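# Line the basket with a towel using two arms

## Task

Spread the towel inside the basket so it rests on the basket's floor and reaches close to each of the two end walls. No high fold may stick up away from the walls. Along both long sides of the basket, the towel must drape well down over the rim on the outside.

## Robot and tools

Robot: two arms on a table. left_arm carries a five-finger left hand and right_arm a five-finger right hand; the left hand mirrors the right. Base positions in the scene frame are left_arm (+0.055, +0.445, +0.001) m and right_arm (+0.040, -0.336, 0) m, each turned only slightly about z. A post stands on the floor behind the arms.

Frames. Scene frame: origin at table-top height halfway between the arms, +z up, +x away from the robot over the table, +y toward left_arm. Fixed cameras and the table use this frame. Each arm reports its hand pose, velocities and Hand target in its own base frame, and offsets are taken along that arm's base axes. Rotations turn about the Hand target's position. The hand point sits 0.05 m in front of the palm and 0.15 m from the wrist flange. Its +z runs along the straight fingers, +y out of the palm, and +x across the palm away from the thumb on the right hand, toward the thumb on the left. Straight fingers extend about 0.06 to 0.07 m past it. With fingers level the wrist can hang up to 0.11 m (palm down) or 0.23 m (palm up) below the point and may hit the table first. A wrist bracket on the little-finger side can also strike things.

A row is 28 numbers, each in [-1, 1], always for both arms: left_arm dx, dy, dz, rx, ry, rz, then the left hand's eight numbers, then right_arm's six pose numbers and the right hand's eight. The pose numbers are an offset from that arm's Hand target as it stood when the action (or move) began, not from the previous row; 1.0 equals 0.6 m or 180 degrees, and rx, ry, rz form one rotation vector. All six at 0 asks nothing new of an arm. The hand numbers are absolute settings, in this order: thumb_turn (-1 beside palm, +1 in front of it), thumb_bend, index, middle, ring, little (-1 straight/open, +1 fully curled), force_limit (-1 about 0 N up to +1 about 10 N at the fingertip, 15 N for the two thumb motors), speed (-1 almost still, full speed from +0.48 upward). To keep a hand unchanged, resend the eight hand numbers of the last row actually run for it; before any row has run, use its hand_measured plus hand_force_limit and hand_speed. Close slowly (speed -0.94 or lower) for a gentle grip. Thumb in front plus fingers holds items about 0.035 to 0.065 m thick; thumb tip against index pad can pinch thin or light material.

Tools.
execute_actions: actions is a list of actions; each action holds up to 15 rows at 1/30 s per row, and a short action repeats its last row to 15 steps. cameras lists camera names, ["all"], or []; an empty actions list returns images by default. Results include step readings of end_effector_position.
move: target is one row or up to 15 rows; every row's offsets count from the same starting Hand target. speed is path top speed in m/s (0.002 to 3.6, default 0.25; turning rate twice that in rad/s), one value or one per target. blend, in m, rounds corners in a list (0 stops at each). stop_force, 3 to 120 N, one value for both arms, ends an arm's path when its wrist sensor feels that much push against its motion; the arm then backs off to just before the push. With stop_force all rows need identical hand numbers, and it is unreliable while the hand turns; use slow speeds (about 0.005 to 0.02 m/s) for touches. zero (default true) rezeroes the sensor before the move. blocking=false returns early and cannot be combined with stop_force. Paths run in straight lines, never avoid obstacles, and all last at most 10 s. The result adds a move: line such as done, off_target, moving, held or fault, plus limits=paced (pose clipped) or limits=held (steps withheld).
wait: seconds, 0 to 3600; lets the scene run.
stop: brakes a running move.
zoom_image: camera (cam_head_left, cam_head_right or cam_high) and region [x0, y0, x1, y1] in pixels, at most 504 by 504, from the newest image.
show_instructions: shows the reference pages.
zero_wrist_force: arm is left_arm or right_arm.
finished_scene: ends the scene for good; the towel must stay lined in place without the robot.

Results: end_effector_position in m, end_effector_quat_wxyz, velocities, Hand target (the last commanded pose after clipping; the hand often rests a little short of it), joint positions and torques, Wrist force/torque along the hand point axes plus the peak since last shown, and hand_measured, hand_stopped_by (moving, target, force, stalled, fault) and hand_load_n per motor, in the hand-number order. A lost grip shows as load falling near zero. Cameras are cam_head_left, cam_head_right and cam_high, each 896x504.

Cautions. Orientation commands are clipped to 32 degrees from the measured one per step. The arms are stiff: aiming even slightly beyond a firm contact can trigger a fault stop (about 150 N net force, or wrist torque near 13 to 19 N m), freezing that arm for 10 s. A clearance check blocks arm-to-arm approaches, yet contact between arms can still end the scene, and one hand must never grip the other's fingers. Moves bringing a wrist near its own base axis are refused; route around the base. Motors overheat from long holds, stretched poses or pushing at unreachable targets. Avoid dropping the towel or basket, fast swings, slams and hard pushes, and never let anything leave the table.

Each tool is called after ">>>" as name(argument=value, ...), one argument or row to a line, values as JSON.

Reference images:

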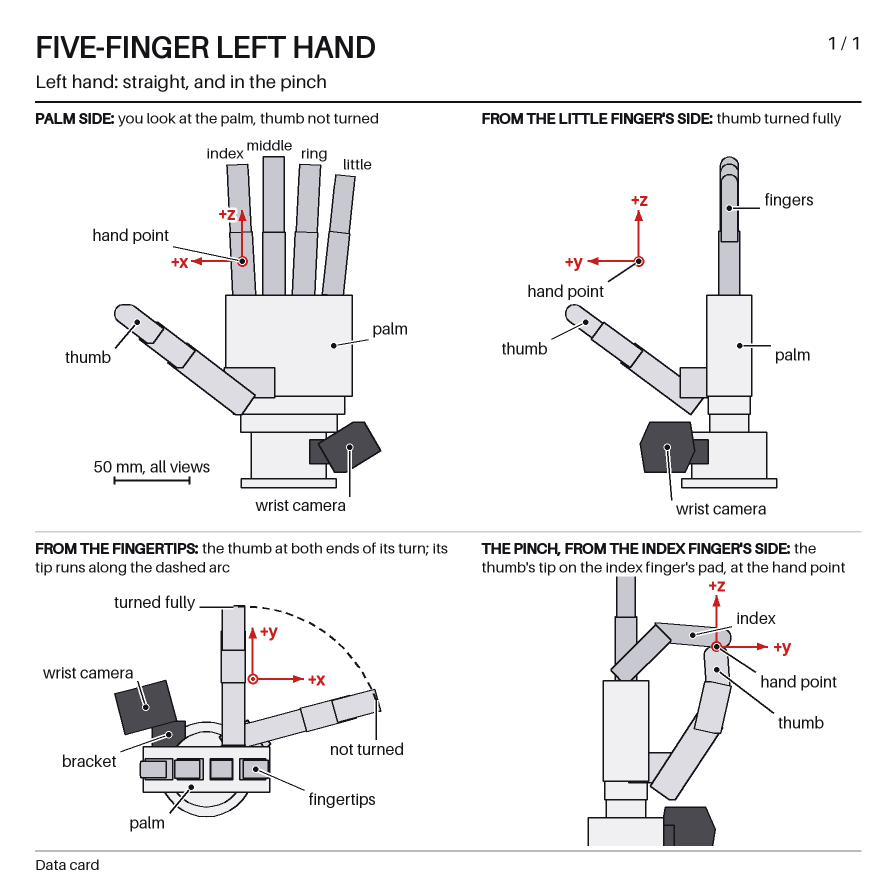

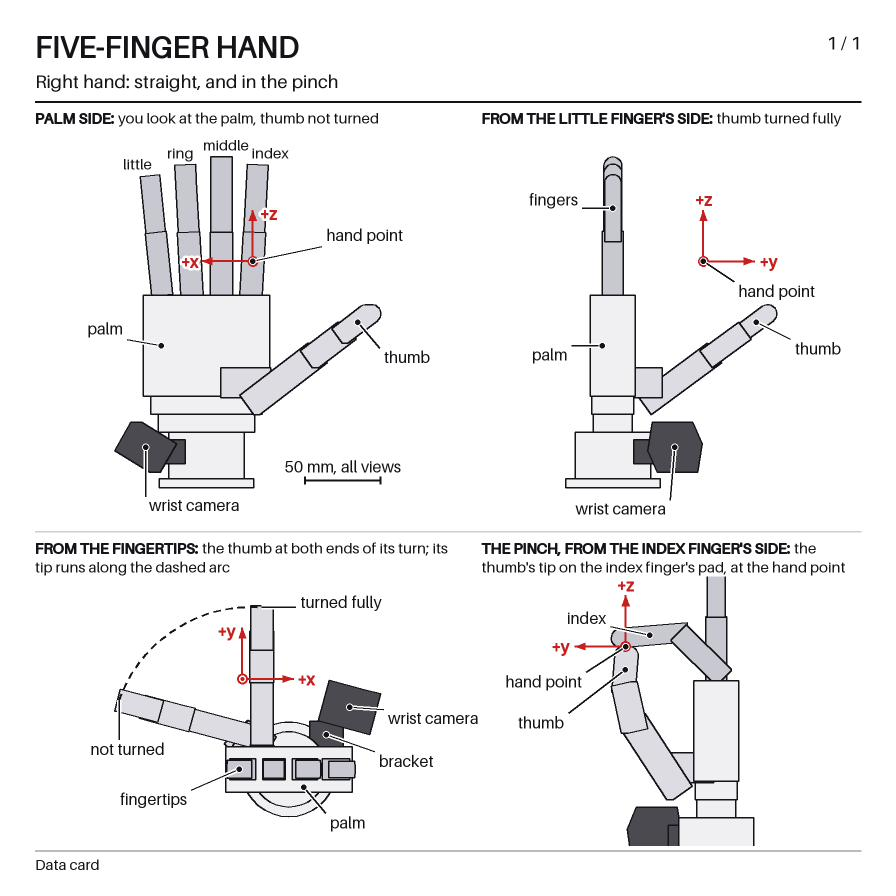

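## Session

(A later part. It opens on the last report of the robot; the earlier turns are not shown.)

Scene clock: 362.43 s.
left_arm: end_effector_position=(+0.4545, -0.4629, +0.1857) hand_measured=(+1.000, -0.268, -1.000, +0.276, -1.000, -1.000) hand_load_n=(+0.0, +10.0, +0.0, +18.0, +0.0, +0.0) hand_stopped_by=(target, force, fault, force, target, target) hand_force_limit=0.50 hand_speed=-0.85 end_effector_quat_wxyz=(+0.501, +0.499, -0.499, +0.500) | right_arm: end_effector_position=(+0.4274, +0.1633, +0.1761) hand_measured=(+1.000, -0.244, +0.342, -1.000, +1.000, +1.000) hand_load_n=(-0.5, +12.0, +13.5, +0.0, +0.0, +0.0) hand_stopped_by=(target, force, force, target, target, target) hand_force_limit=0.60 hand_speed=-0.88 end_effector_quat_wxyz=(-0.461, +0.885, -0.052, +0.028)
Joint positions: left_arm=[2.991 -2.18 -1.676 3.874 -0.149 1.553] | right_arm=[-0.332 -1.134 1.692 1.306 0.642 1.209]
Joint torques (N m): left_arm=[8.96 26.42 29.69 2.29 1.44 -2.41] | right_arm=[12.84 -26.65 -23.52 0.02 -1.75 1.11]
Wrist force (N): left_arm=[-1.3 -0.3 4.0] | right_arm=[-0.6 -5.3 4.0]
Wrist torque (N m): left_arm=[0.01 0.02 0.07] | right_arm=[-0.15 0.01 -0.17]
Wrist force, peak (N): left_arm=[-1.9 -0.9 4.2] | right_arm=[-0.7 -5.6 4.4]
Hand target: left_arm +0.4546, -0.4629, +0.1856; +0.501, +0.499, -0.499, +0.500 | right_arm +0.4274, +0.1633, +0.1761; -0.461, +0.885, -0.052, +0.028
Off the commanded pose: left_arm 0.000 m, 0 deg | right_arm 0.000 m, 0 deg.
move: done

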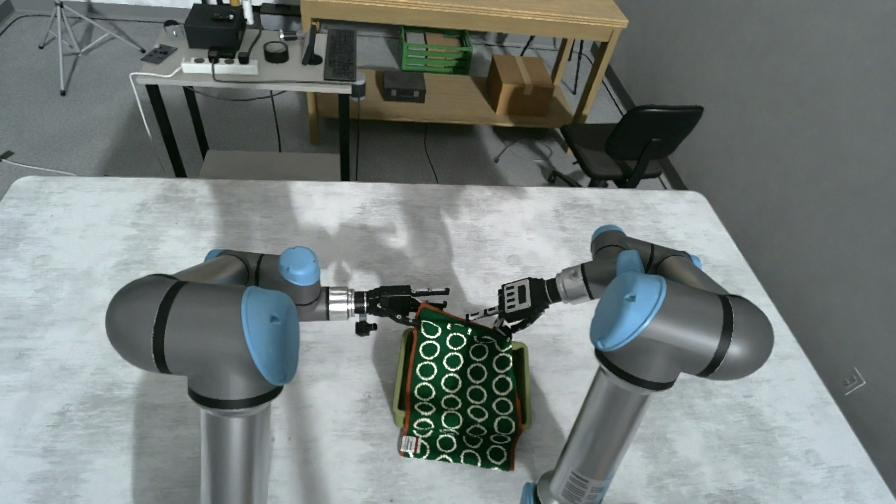

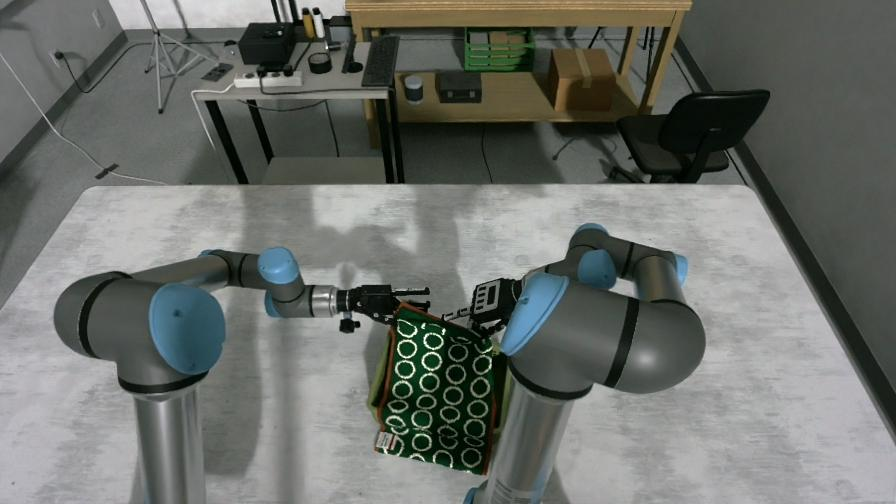

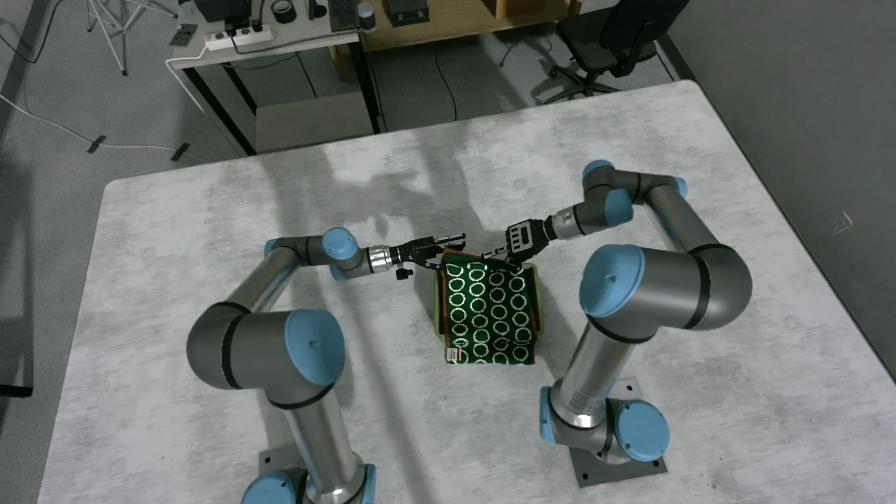

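>>> move(
  target=[0.1167,-0.0016,0,0,0,0,1,0.0,-1,0.5,-1,-1,0.5,-0.85,0.1067,0.0036,0,0,0,0,1,0,0.5,-1,1,1,0.6,-0.88],
  speed=0.1,
  cameras=["cam_head_left","cam_high","cam_head_right"],
)

>>> zoom_image(
  camera="cam_head_left",
  region=[360, 240, 640, 480],
)

>>> zoom_image(
  camera="cam_high",
  region=[380, 220, 620, 400],
)

Scene clock: 364.23 s.
left_arm: end_effector_position=(+0.5246, -0.4639, +0.1856) hand_measured=(+1.000, -0.268, -1.000, +0.276, -1.000, -1.000) hand_load_n=(+0.5, +10.0, +0.0, +18.0, +0.0, +0.0) hand_stopped_by=(target, force, fault, force, target, target) hand_force_limit=0.50 hand_speed=-0.85 end_effector_quat_wxyz=(+0.501, +0.499, -0.499, +0.500) | right_arm: end_effector_position=(+0.4914, +0.1654, +0.1761) hand_measured=(+1.000, -0.244, +0.342, -1.000, +1.000, +1.000) hand_load_n=(-0.5, +12.0, +14.0, +0.0, +0.0, +0.0) hand_stopped_by=(target, force, force, target, target, target) hand_force_limit=0.60 hand_speed=-0.88 end_effector_quat_wxyz=(-0.461, +0.885, -0.052, +0.028)
Joint positions: left_arm=[3.007 -2.305 -1.446 3.772 -0.133 1.548] | right_arm=[-0.284 -1 1.461 1.341 0.629 1.286]
Joint torques (N m): left_arm=[9.51 30.96 32.84 -1.77 1.52 2.69] | right_arm=[12.2 -31.83 -24.54 4.97 0.38 1.25]
Wrist force (N): left_arm=[-0.9 -0.1 4.4] | right_arm=[0.0 -5.8 4.3]
Wrist torque (N m): left_arm=[0.00 -0.02 -0.01] | right_arm=[-0.23 -0.05 -0.16]
Wrist force, peak (N): left_arm=[-1.3 0.1 4.5] | right_arm=[0.0 -5.8 4.3]
Hand target: left_arm +0.5246, -0.4639, +0.1856; +0.501, +0.499, -0.499, +0.500 | right_arm +0.4914, +0.1654, +0.1761; -0.461, +0.885, -0.052, +0.028
Off the commanded pose: left_arm 0.000 m, 0 deg | right_arm 0.000 m, 0 deg.
move: done

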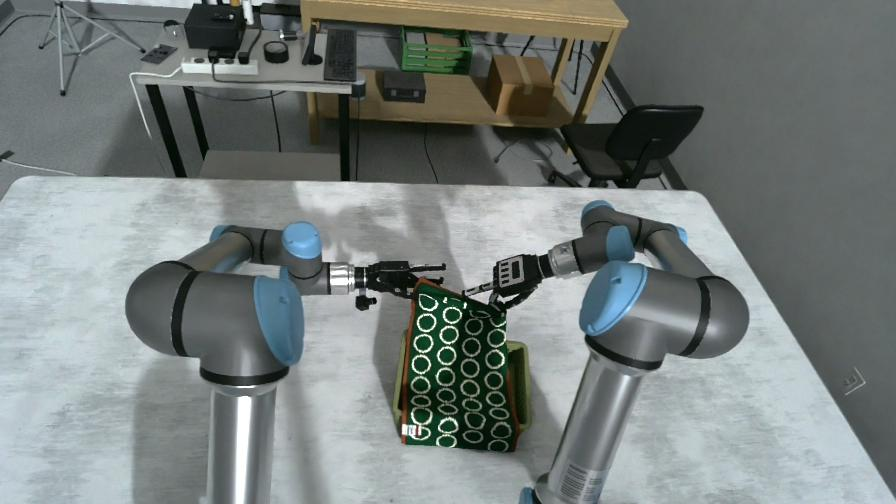

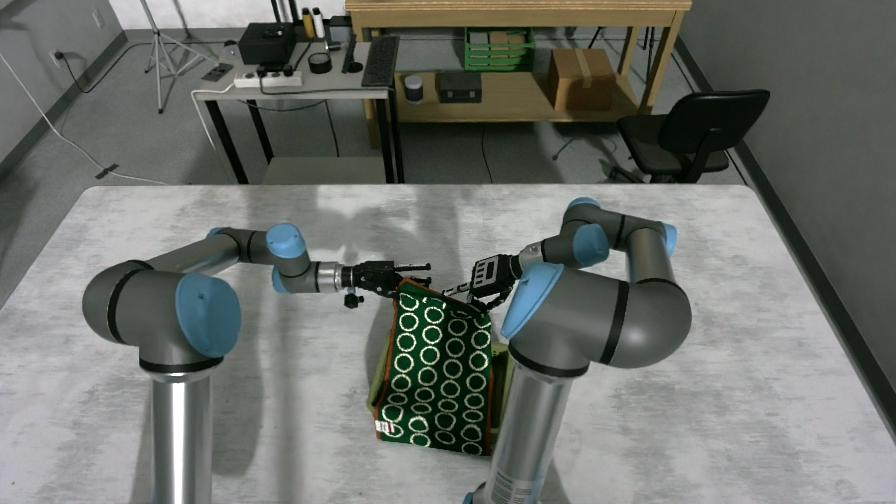

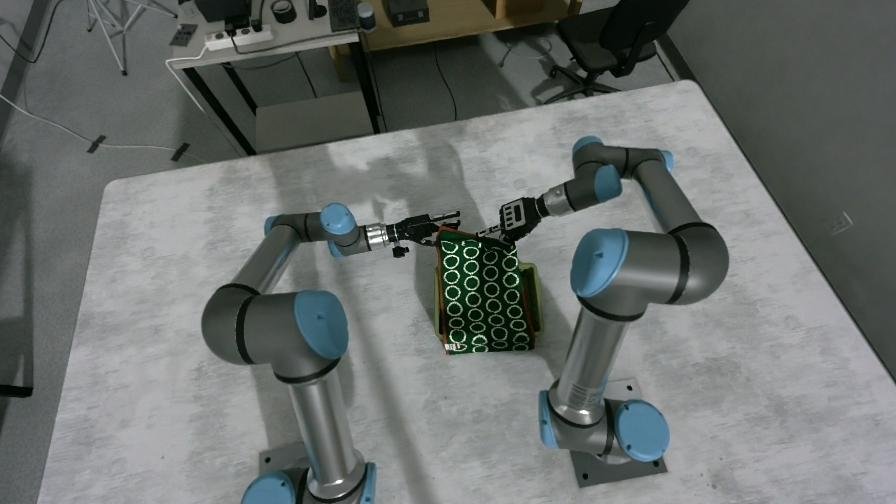

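Scaled by 1.800 from the camera's image (finer frame: 1280x720).

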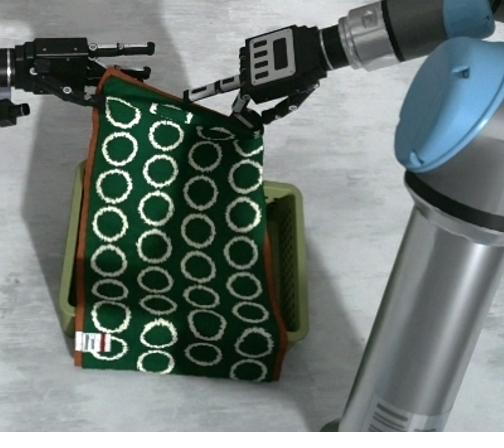

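Scaled by 2.100 from the camera's image (finer frame: 1280x720).

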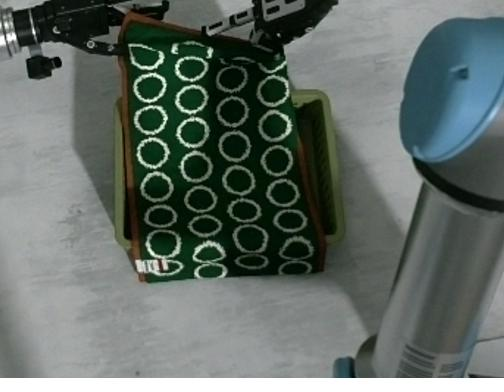

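>>> move(
  target=[-0.0005,-0.0383,-0.075,0,0,0,1,0.0,-1,0.5,-1,-1,0.5,-0.85,-0.0068,-0.042,-0.0767,0,0,0,1,0,0.5,-1,1,1,0.6,-0.88],
  speed=0.05,
  cameras=["cam_head_left","cam_high","cam_head_right"],
)

>>> zoom_image(
  camera="cam_head_left",
  region=[360, 260, 580, 460],
)

>>> zoom_image(
  camera="cam_high",
  region=[400, 210, 600, 380],
)

Scene clock: 366.60 s.
left_arm: end_effector_position=(+0.5243, -0.4868, +0.1407) hand_measured=(+1.000, -0.268, -1.000, +0.276, -1.000, -1.000) hand_load_n=(+0.0, +10.0, +0.0, +18.0, +0.0, +0.0) hand_stopped_by=(target, force, fault, force, target, target) hand_force_limit=0.50 hand_speed=-0.85 end_effector_quat_wxyz=(+0.501, +0.499, -0.500, +0.500) | right_arm: end_effector_position=(+0.4874, +0.1402, +0.1301) hand_measured=(+1.000, -0.244, +0.342, -1.000, +1.000, +1.000) hand_load_n=(-0.5, +12.0, +14.0, +0.0, +0.0, +0.0) hand_stopped_by=(target, force, force, target, target, target) hand_force_limit=0.60 hand_speed=-0.88 end_effector_quat_wxyz=(-0.461, +0.885, -0.052, +0.028)
Joint positions: left_arm=[2.97 -2.385 -1.432 3.832 -0.17 1.555] | right_arm=[-0.336 -0.949 1.528 1.291 0.643 1.202]
Joint torques (N m): left_arm=[-4.19 33.17 30.32 2.34 -1.87 -2.42] | right_arm=[-13.32 -32.96 -5.96 0.05 1.36 -1.51]
Wrist force (N): left_arm=[-1.2 0.3 4.2] | right_arm=[-0.8 -5.4 4.3]
Wrist torque (N m): left_arm=[0.06 0.00 -0.06] | right_arm=[-0.16 0.06 -0.04]
Wrist force, peak (N): left_arm=[-1.5 0.3 4.6] | right_arm=[-0.3 -6.0 4.6]
Hand target: left_arm +0.5243, -0.4868, +0.1406; +0.501, +0.499, -0.499, +0.500 | right_arm +0.4874, +0.1402, +0.1301; -0.461, +0.885, -0.052, +0.028
Off the commanded pose: left_arm 0.000 m, 0 deg | right_arm 0.000 m, 0 deg.
move: done

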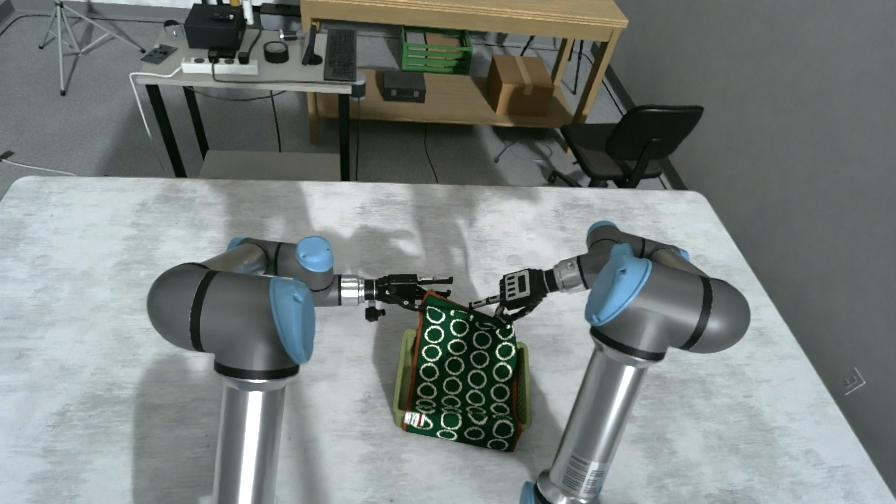

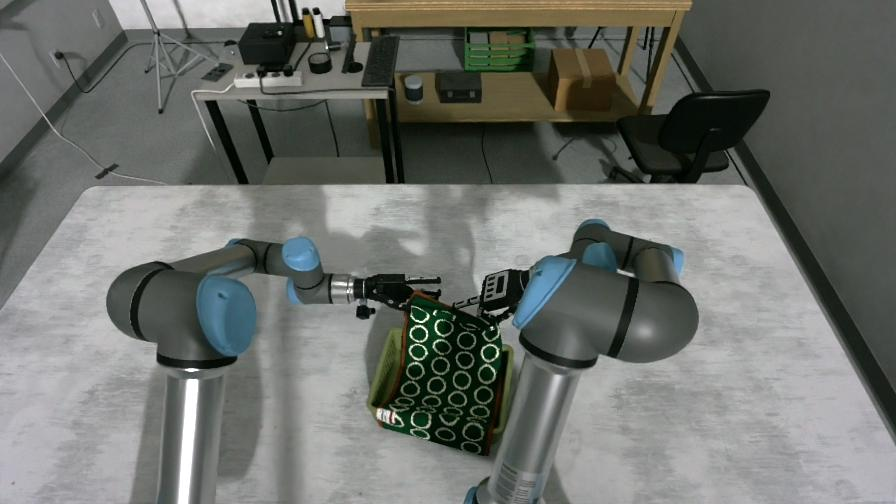

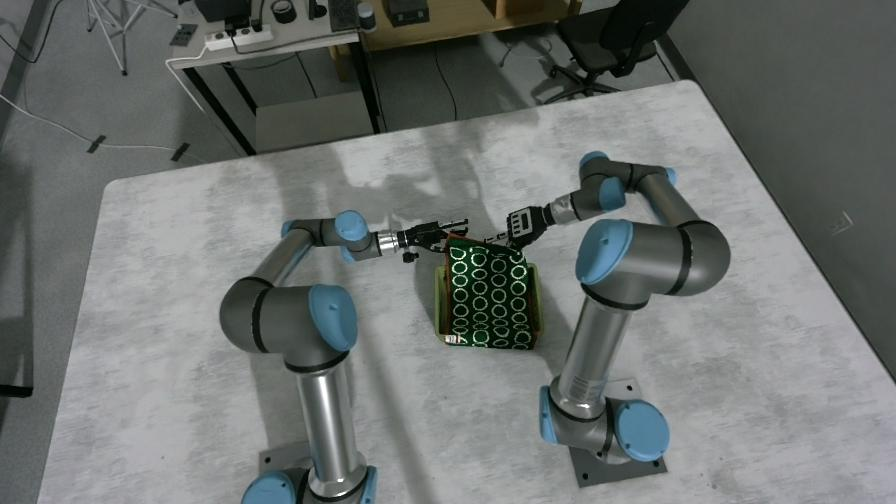

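Scaled by 2.291 from the camera's image (finer frame: 1280x720).

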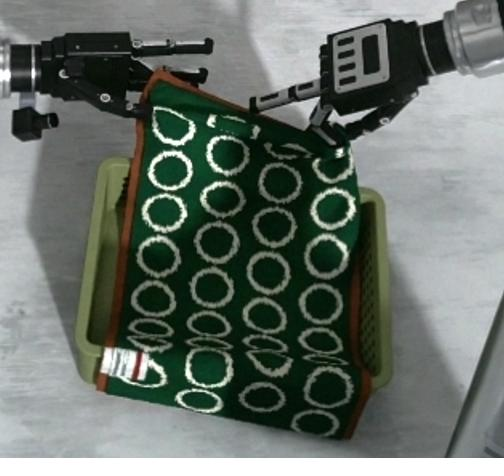

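Scaled by 2.520 from the camera's image (finer frame: 1280x720).

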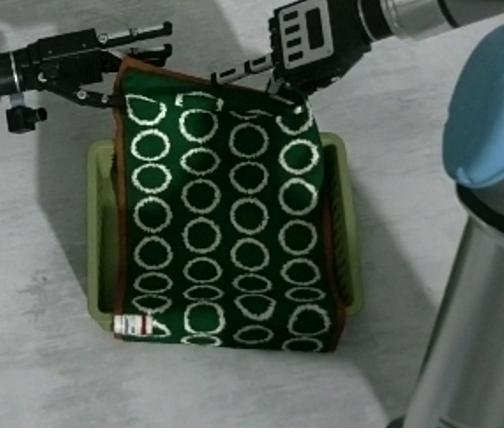

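>>> move(
  target=[0.003,-0.008,-0.018,0,0,0,1,0.0,-1,0.5,-1,-1,0.5,-0.85,0.003,-0.008,-0.05,0,0,0,1,0,0.5,-1,1,1,0.6,-0.88],
  speed=0.05,
  cameras=["cam_head_left"],
)

>>> zoom_image(
  camera="cam_head_left",
  region=[360, 260, 580, 460],
)

Scene clock: 368.10 s.
left_arm: end_effector_position=(+0.5261, -0.4916, +0.1298) hand_measured=(+1.000, -0.268, -1.000, +0.276, -1.000, -1.000) hand_load_n=(+0.0, +10.0, +0.0, +18.0, +0.0, +0.0) hand_stopped_by=(target, force, fault, force, target, target) hand_force_limit=0.50 hand_speed=-0.85 end_effector_quat_wxyz=(+0.501, +0.499, -0.499, +0.500) | right_arm: end_effector_position=(+0.4892, +0.1354, +0.1001) hand_measured=(+1.000, -0.244, +0.342, -1.000, +1.000, +1.000) hand_load_n=(-0.5, +12.0, +14.0, +0.0, +0.0, +0.0) hand_stopped_by=(target, force, force, target, target, target) hand_force_limit=0.60 hand_speed=-0.88 end_effector_quat_wxyz=(-0.461, +0.885, -0.052, +0.028)
Joint positions: left_arm=[2.963 -2.408 -1.421 3.844 -0.178 1.556] | right_arm=[-0.345 -0.904 1.543 1.242 0.645 1.188]
Joint torques (N m): left_arm=[-3.6 34.43 30.44 2.29 -1.93 0.97] | right_arm=[-13.85 -33.7 -5 -0.15 1.74 -1.52]
Wrist force (N): left_arm=[-2.0 -0.1 4.4] | right_arm=[-0.3 -6.6 4.1]
Wrist torque (N m): left_arm=[0.00 0.07 -0.04] | right_arm=[-0.21 -0.01 0.00]
Wrist force, peak (N): left_arm=[-1.9 0.0 4.8] | right_arm=[-0.8 -6.7 4.1]
Hand target: left_arm +0.5261, -0.4916, +0.1298; +0.501, +0.499, -0.499, +0.500 | right_arm +0.4892, +0.1354, +0.1001; -0.461, +0.885, -0.052, +0.028
Off the commanded pose: left_arm 0.000 m, 0 deg | right_arm 0.000 m, 0 deg.
move: done

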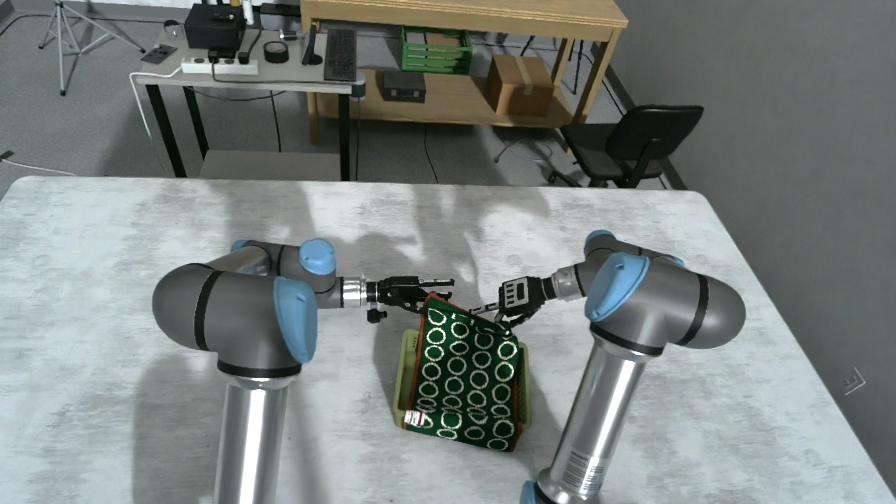

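Scaled by 2.291 from the camera's image (finer frame: 1280x720).

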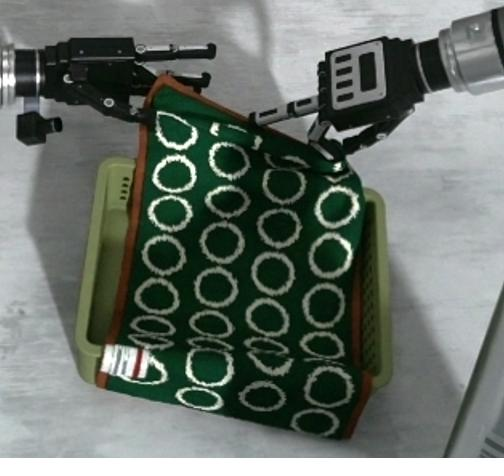

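>>> move(
  target=[0,-0.008,0,0,0,0,1,0.0,-1,0.5,-1,-1,0.5,-0.85,0,0.005,0,0,0,0,1,0,0.5,-1,1,1,0.6,-0.88],
  speed=0.03,
)

>>> execute_actions(
  actions=[
    [[0,0,0,0,0,0,1,-1.0,-1,-1.0,-1,-1,0.0,-0.6,0,0,0,0,0,0,1,-0.7,-0.1,-1,1,1,0.0,-0.6]],
    [[0,0,0,0,0,0,1,-1.0,-1,-1.0,-1,-1,0.0,-0.6,0,0,0,0,0,0,1,-0.7,-0.1,-1,1,1,0.0,-0.6]],
  ],
)

>>> wait(
  seconds=2,
  cameras=["cam_head_left","cam_high"],
)

>>> zoom_image(
  camera="cam_head_left",
  region=[360, 260, 580, 460],
)

>>> zoom_image(
  camera="cam_high",
  region=[400, 210, 600, 380],
)

Scene clock: 369.30 s.
left_arm: end_effector_position=(+0.5261, -0.4964, +0.1298) hand_measured=(+1.000, -0.268, -1.000, +0.276, -1.000, -1.000) hand_load_n=(+0.5, +10.0, +0.0, +17.5, +0.0, +0.5) hand_stopped_by=(target, force, fault, force, target, target) hand_force_limit=0.50 hand_speed=-0.85 end_effector_quat_wxyz=(+0.501, +0.499, -0.499, +0.500) | right_arm: end_effector_position=(+0.4891, +0.1384, +0.1001) hand_measured=(+1.000, -0.244, +0.342, -1.000, +1.000, +1.000) hand_load_n=(-1.0, +12.5, +13.0, +0.0, +0.0, +0.0) hand_stopped_by=(target, force, force, target, target, target) hand_force_limit=0.60 hand_speed=-0.88 end_effector_quat_wxyz=(-0.461, +0.885, -0.052, +0.028)
Joint positions: left_arm=[2.955 -2.412 -1.414 3.84 -0.185 1.556] | right_arm=[-0.339 -0.905 1.542 1.235 0.644 1.198]
Joint torques (N m): left_arm=[-5.12 33.39 30.61 -1.96 -1.96 2.67] | right_arm=[12.93 -48.05 -22.59 -0.03 -0.71 0.93]
Wrist force (N): left_arm=[-1.5 -0.4 3.2] | right_arm=[-0.6 -5.2 3.4]
Wrist torque (N m): left_arm=[0.00 -0.01 -0.03] | right_arm=[-0.12 0.02 0.00]
Wrist force, peak (N): left_arm=[-2.3 -0.2 4.5] | right_arm=[-0.4 -7.0 4.1]
Hand target: left_arm +0.5261, -0.4964, +0.1298; +0.501, +0.499, -0.499, +0.500 | right_arm +0.4892, +0.1384, +0.1001; -0.461, +0.885, -0.052, +0.028
Off the commanded pose: left_arm 0.000 m, 0 deg | right_arm 0.000 m, 0 deg.
move: done

Scene clock: 370.87 s.
left_arm: end_effector_position=(+0.5261, -0.4964, +0.1298) hand_measured=(+1.000, -1.000, -1.000, -1.000, -1.000, -1.000) hand_load_n=(+0.0, +0.0, -0.5, +0.0, +0.0, +0.0) hand_stopped_by=(target, target, fault, target, target, target) hand_force_limit=0.00 hand_speed=-0.60 end_effector_quat_wxyz=(+0.501, +0.499, -0.499, +0.500) | right_arm: end_effector_position=(+0.4892, +0.1384, +0.1001) hand_measured=(+1.000, -0.700, -0.100, -1.000, +1.000, +1.000) hand_load_n=(+0.0, +0.0, +0.0, +0.0, +0.0, +0.0) hand_stopped_by=(target, target, target, target, target, target) hand_force_limit=0.00 hand_speed=-0.60 end_effector_quat_wxyz=(-0.461, +0.885, -0.052, +0.028)
Joint positions: left_arm=[2.955 -2.412 -1.414 3.84 -0.185 1.556] | right_arm=[-0.339 -0.905 1.542 1.235 0.644 1.198]
Joint torques (N m): left_arm=[-5.87 33.94 30.33 -1.68 -1.17 2.99] | right_arm=[14.25 -40.07 -14.63 5.08 -2.21 0.85]
Wrist force (N): left_arm=[-0.2 -1.1 -0.1] | right_arm=[-1.3 -1.3 0.4]
Wrist torque (N m): left_arm=[0.04 -0.15 -0.01] | right_arm=[0.03 0.04 -0.03]
Wrist force, peak (N): left_arm=[-1.3 -0.1 3.5] | right_arm=[-0.7 -5.4 2.8]
Hand target: left_arm +0.5261, -0.4964, +0.1298; +0.501, +0.499, -0.499, +0.500 | right_arm +0.4892, +0.1384, +0.1001; -0.461, +0.885, -0.052, +0.028
Off the commanded pose: left_arm 0.000 m, 0 deg | right_arm 0.000 m, 0 deg.
Step readings (end_effector_position of left_arm | right_arm):
0: (+0.5261, -0.4964, +0.1298) | (+0.4891, +0.1384, +0.1001)
1: (+0.5261, -0.4964, +0.1298) | (+0.4892, +0.1384, +0.1001)
2: (+0.5261, -0.4964, +0.1298) | (+0.4892, +0.1384, +0.1001)
4: (+0.5261, -0.4964, +0.1298) | (+0.4892, +0.1384, +0.1001)
8: (+0.5261, -0.4964, +0.1298) | (+0.4892, +0.1384, +0.1001)
15: (+0.5261, -0.4964, +0.1298) | (+0.4892, +0.1384, +0.1001)
16: (+0.5261, -0.4964, +0.1298) | (+0.4892, +0.1384, +0.1001)
17: (+0.5261, -0.4964, +0.1298) | (+0.4892, +0.1384, +0.1001)
19: (+0.5261, -0.4964, +0.1298) | (+0.4892, +0.1384, +0.1001)
23: (+0.5261, -0.4964, +0.1298) | (+0.4892, +0.1384, +0.1001)
30: (+0.5261, -0.4964, +0.1298) | (+0.4892, +0.1384, +0.1001)

Scene clock: 372.87 s.
left_arm: end_effector_position=(+0.5261, -0.4964, +0.1298) hand_measured=(+1.000, -1.000, -1.000, -1.000, -1.000, -1.000) hand_load_n=(-0.5, +0.0, +0.0, +0.0, +0.0, +0.0) hand_stopped_by=(target, target, fault, target, target, target) hand_force_limit=0.00 hand_speed=-0.60 end_effector_quat_wxyz=(+0.501, +0.499, -0.499, +0.500) | right_arm: end_effector_position=(+0.4892, +0.1384, +0.1001) hand_measured=(+1.000, -0.700, -0.100, -1.000, +1.000, +1.000) hand_load_n=(+0.0, +0.0, +0.0, +0.0, +0.0, +0.0) hand_stopped_by=(target, target, target, target, target, target) hand_force_limit=0.00 hand_speed=-0.60 end_effector_quat_wxyz=(-0.461, +0.885, -0.052, +0.028)
Joint positions: left_arm=[2.955 -2.412 -1.414 3.84 -0.185 1.556] | right_arm=[-0.339 -0.905 1.542 1.235 0.644 1.198]
Joint torques (N m): left_arm=[-6.4 33.88 29.42 -1.5 -0.3 2.8] | right_arm=[13.69 -34.33 -5.6 5.12 -2.2 0.95]
Wrist force (N): left_arm=[0.0 -1.4 -0.3] | right_arm=[-1.2 -1.6 0.2]
Wrist torque (N m): left_arm=[0.02 -0.17 0.00] | right_arm=[0.01 0.05 -0.03]
Wrist force, peak (N): left_arm=[-0.4 -1.6 -0.3] | right_arm=[-1.6 -1.5 0.4]
Hand target: left_arm +0.5261, -0.4964, +0.1298; +0.501, +0.499, -0.499, +0.500 | right_arm +0.4892, +0.1384, +0.1001; -0.461, +0.885, -0.052, +0.028
Off the commanded pose: left_arm 0.000 m, 0 deg | right_arm 0.000 m, 0 deg.
wait: 2.00 s; at rest by 0.17 s

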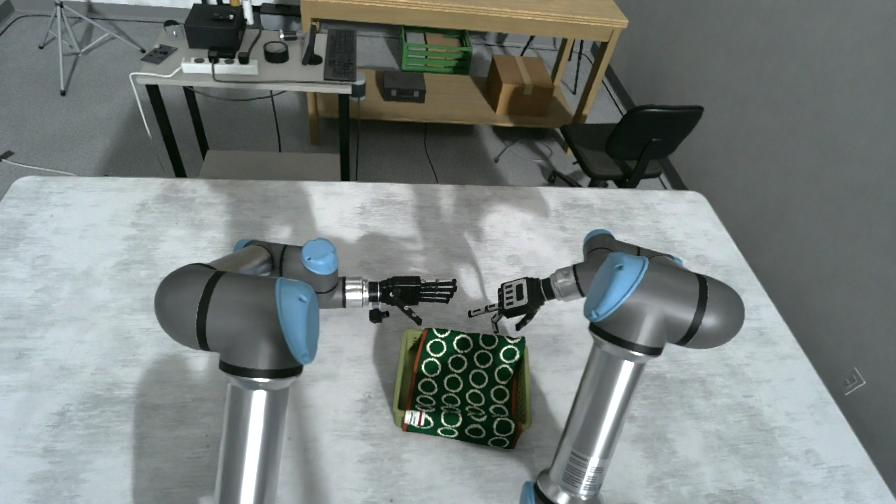

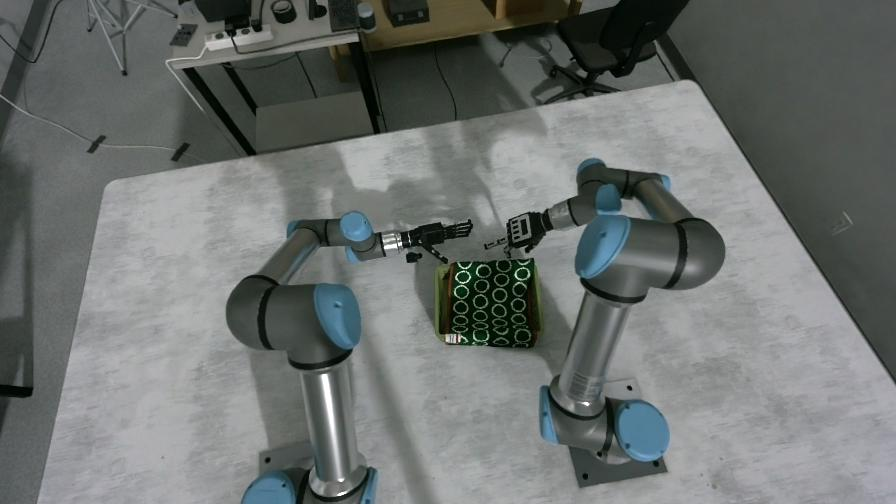

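Scaled by 2.291 from the camera's image (finer frame: 1280x720).

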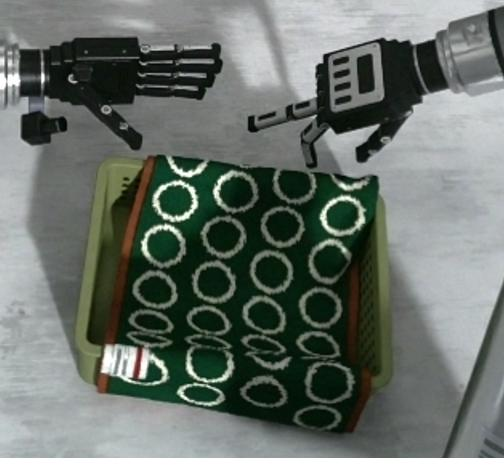

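Scaled by 2.520 from the camera's image (finer frame: 1280x720).

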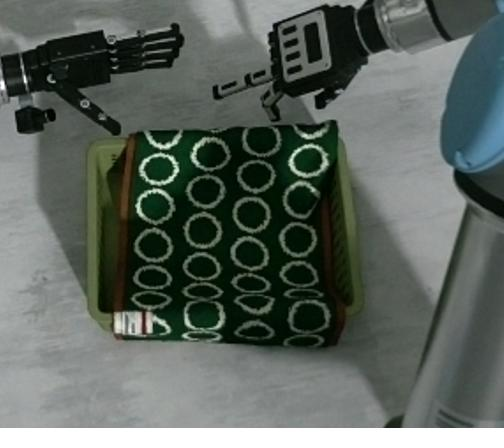

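>>> move(
  target=[
    [0,0.15,0.05,0,0,0,1,-1.0,-1,-1.0,-1,-1,0.0,-0.6,0,-0.03,0.15,0,0,0,1,-0.7,-0.1,-1,1,1,0.0,-0.6],
    [-0.1,0.5,0.3,0,0,0,1,-1.0,-1,-1.0,-1,-1,0.0,-0.6,-0.1,-0.25,0.35,0,0,0,1,-0.7,-0.1,-1,1,1,0.0,-0.6],
  ],
  speed=0.15,
  blend=0.03,
  cameras=["cam_head_left","cam_head_right","cam_high"],
)

>>> zoom_image(
  camera="cam_head_left",
  region=[380, 300, 560, 460],
)

>>> zoom_image(
  camera="cam_head_right",
  region=[350, 300, 530, 460],
)

>>> zoom_image(
  camera="cam_high",
  region=[420, 240, 570, 370],
)

Scene clock: 376.43 s.
left_arm: end_effector_position=(+0.4661, -0.1965, +0.3098) hand_measured=(+1.000, -1.000, -1.000, -1.000, -1.000, -1.000) hand_load_n=(-0.5, +0.0, +0.0, +0.0, +0.0, +0.0) hand_stopped_by=(target, target, fault, target, target, target) hand_force_limit=0.00 hand_speed=-0.60 end_effector_quat_wxyz=(+0.501, +0.499, -0.499, +0.500) | right_arm: end_effector_position=(+0.4292, -0.0115, +0.3101) hand_measured=(+1.000, -0.700, -0.100, -1.000, +1.000, +1.000) hand_load_n=(+0.0, +0.0, +0.0, +0.0, +0.0, +0.0) hand_stopped_by=(target, target, target, target, target, target) hand_force_limit=0.00 hand_speed=-0.60 end_effector_quat_wxyz=(-0.461, +0.885, -0.052, +0.028)
Joint positions: left_arm=[3.498 -1.964 -1.645 3.603 0.357 1.577] | right_arm=[-0.681 -1.181 1.474 1.929 0.805 0.737]
Joint torques (N m): left_arm=[6.46 46.07 32.59 -2.95 1.7 2.81] | right_arm=[-11.92 -41.33 -25.54 4.99 0.59 -1.43]
Wrist force (N): left_arm=[0.0 -1.2 0.3] | right_arm=[-1.5 -1.4 0.4]
Wrist torque (N m): left_arm=[0.03 -0.17 -0.01] | right_arm=[0.03 0.07 -0.03]
Wrist force, peak (N): left_arm=[0.1 -2.1 0.2] | right_arm=[-1.4 -2.0 0.5]
Hand target: left_arm +0.4661, -0.1964, +0.3098; +0.501, +0.499, -0.499, +0.500 | right_arm +0.4292, -0.0116, +0.3101; -0.461, +0.885, -0.052, +0.028
Off the commanded pose: left_arm 0.000 m, 0 deg | right_arm 0.000 m, 0 deg.
move: done

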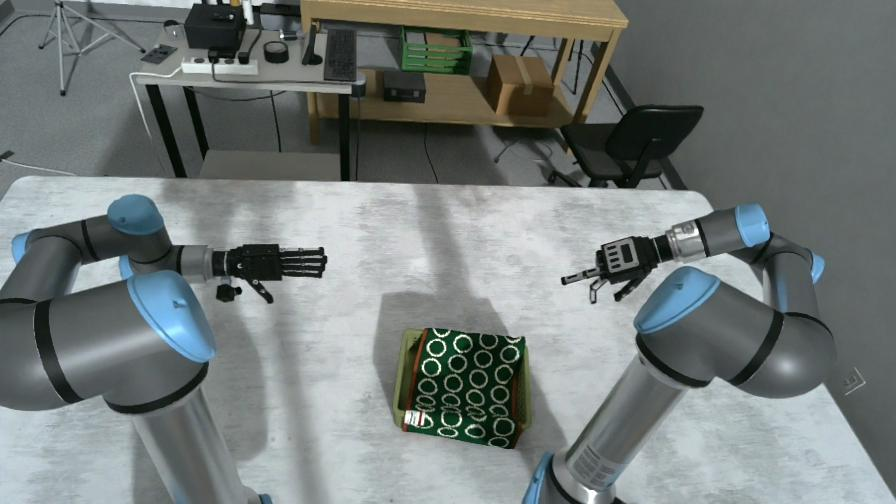

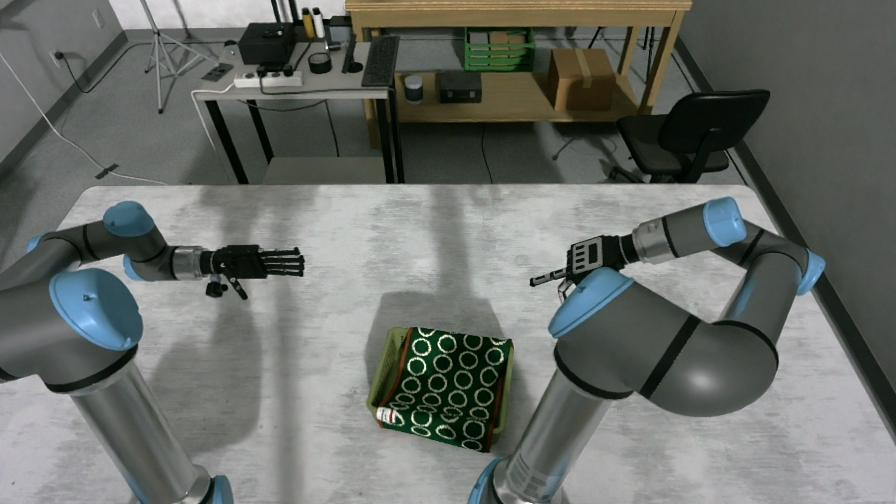

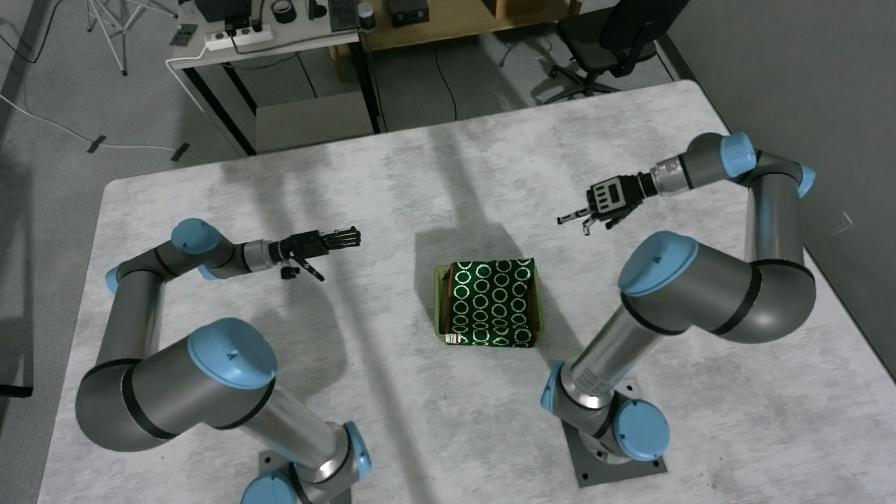

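Scaled by 2.800 from the camera's image (finer frame: 1280x720).

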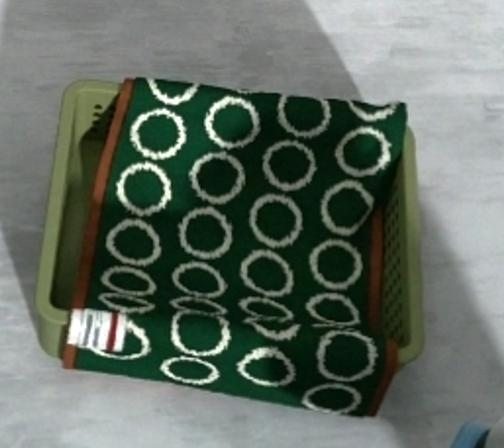

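Scaled by 2.800 from the camera's image (finer frame: 1280x720).

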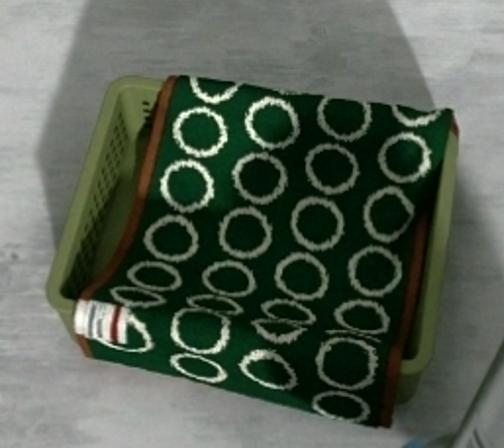

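Scaled by 3.360 from the camera's image (finer frame: 1280x720).

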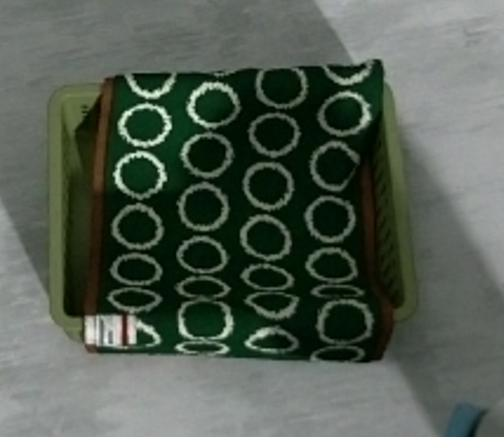

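>>> move(
  target=[
    [0,0,0,0,0,0,1,-1.0,-1,-1.0,-1,-1,0.0,-0.6,-0.05,0.15,0.0,-0.304,0.0367,0,1,1,-1,-1,-1,-1,0.0,-0.5],
    [0,0,0,0,0,0,1,-1.0,-1,-1.0,-1,-1,0.0,-0.6,-0.1067,0.3235,-0.1833,-0.304,0.0367,0,1,1,-1,-1,-1,-1,0.0,-0.5],
  ],
  speed=0.2,
  blend=0.03,
  cameras=["cam_head_left","cam_head_right","cam_high"],
)

Scene clock: 383.10 s.
left_arm: end_effector_position=(+0.4661, -0.1964, +0.3098) hand_measured=(+1.000, -1.000, -1.000, -1.000, -1.000, -1.000) hand_load_n=(-0.5, +0.0, +0.0, +0.0, +0.0, +0.0) hand_stopped_by=(target, target, fault, target, target, target) hand_force_limit=0.00 hand_speed=-0.60 end_effector_quat_wxyz=(+0.501, +0.499, -0.499, +0.500) | right_arm: end_effector_position=(+0.3651, +0.1825, +0.2002) hand_measured=(+1.000, +0.978, -1.000, -1.000, -1.000, -1.000) hand_load_n=(+0.5, +10.0, -0.5, +0.0, +0.0, +0.0) hand_stopped_by=(target, force, target, target, target, target) hand_force_limit=0.00 hand_speed=-0.50 end_effector_quat_wxyz=(+0.001, +0.998, -0.059, -0.001)
Joint positions: left_arm=[3.498 -1.964 -1.645 3.602 0.357 1.577] | right_arm=[0.246 -1.159 1.421 1.31 1.572 1.935]
Joint torques (N m): left_arm=[6.39 44.58 32.78 -3.01 1.63 2.74] | right_arm=[14.78 -27.91 -8.62 0.17 1.67 1.22]
Wrist force (N): left_arm=[0.1 -1.1 0.0] | right_arm=[-1.6 -0.8 -0.4]
Wrist torque (N m): left_arm=[0.05 -0.19 -0.01] | right_arm=[-0.04 0.20 -0.16]
Wrist force, peak (N): left_arm=[0.0 -1.4 0.0] | right_arm=[-1.7 -1.6 0.7]
Hand target: left_arm +0.4661, -0.1964, +0.3098; +0.501, +0.499, -0.499, +0.500 | right_arm +0.3651, +0.1825, +0.2001; +0.001, +0.998, -0.059, -0.001
Off the commanded pose: left_arm 0.000 m, 0 deg | right_arm 0.000 m, 0 deg.
move: done

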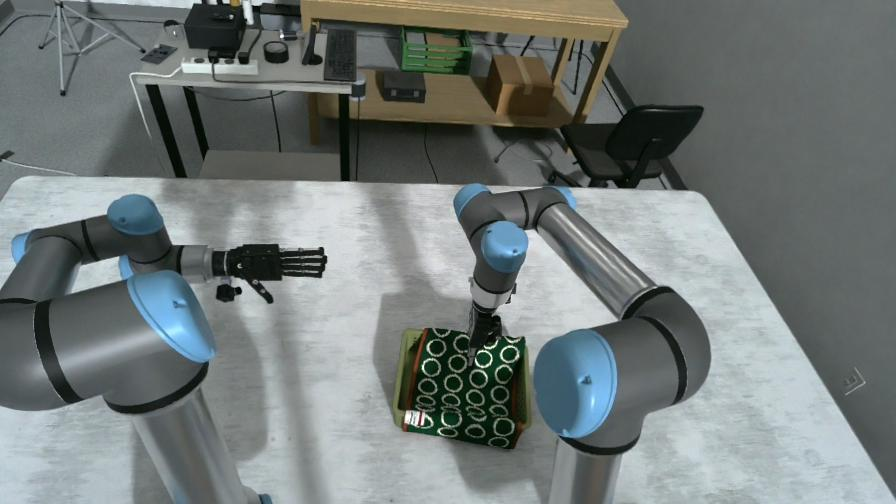

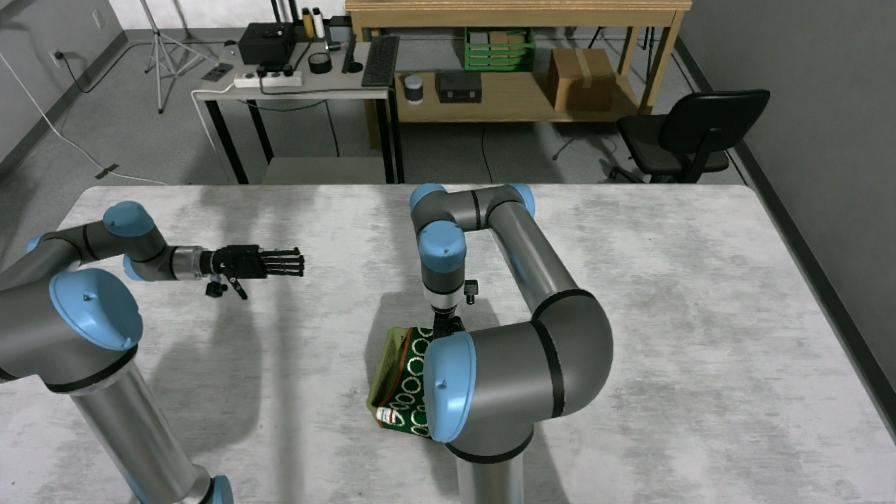

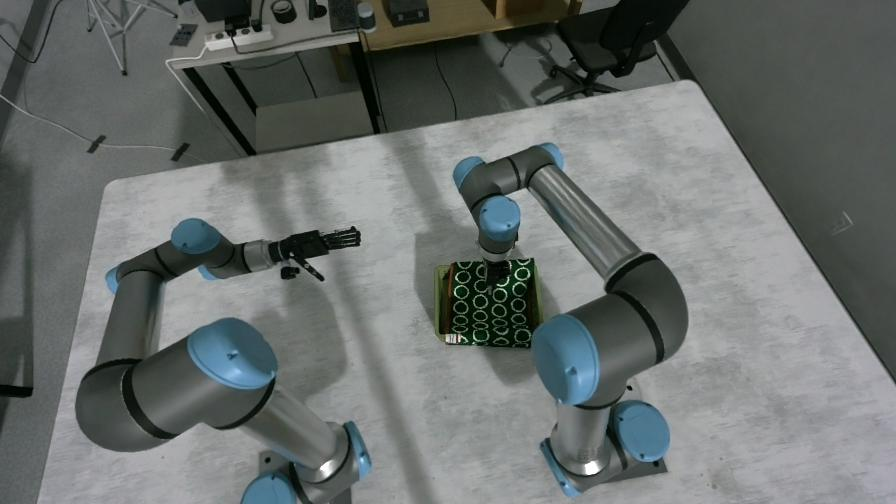

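>>> zoom_image(
  camera="cam_head_left",
  region=[380, 270, 580, 460],
)

>>> zoom_image(
  camera="cam_high",
  region=[420, 220, 570, 370],
)

Scaled by 2.520 from the camera's image (finer frame: 1280x720).

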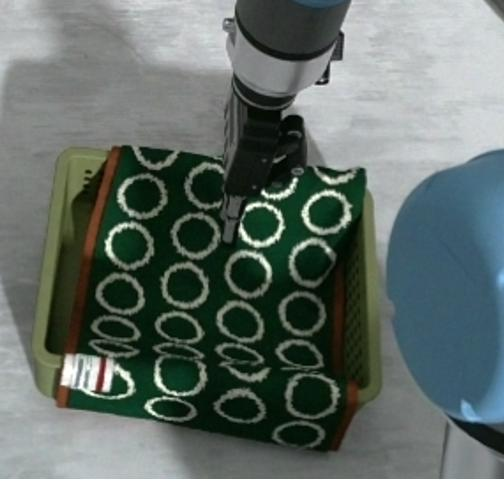

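Scaled by 3.360 from the camera's image (finer frame: 1280x720).

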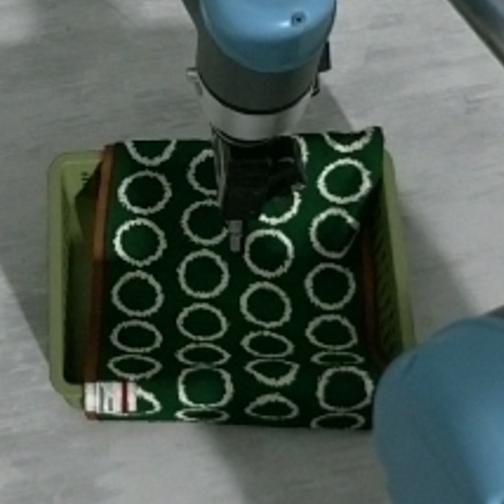

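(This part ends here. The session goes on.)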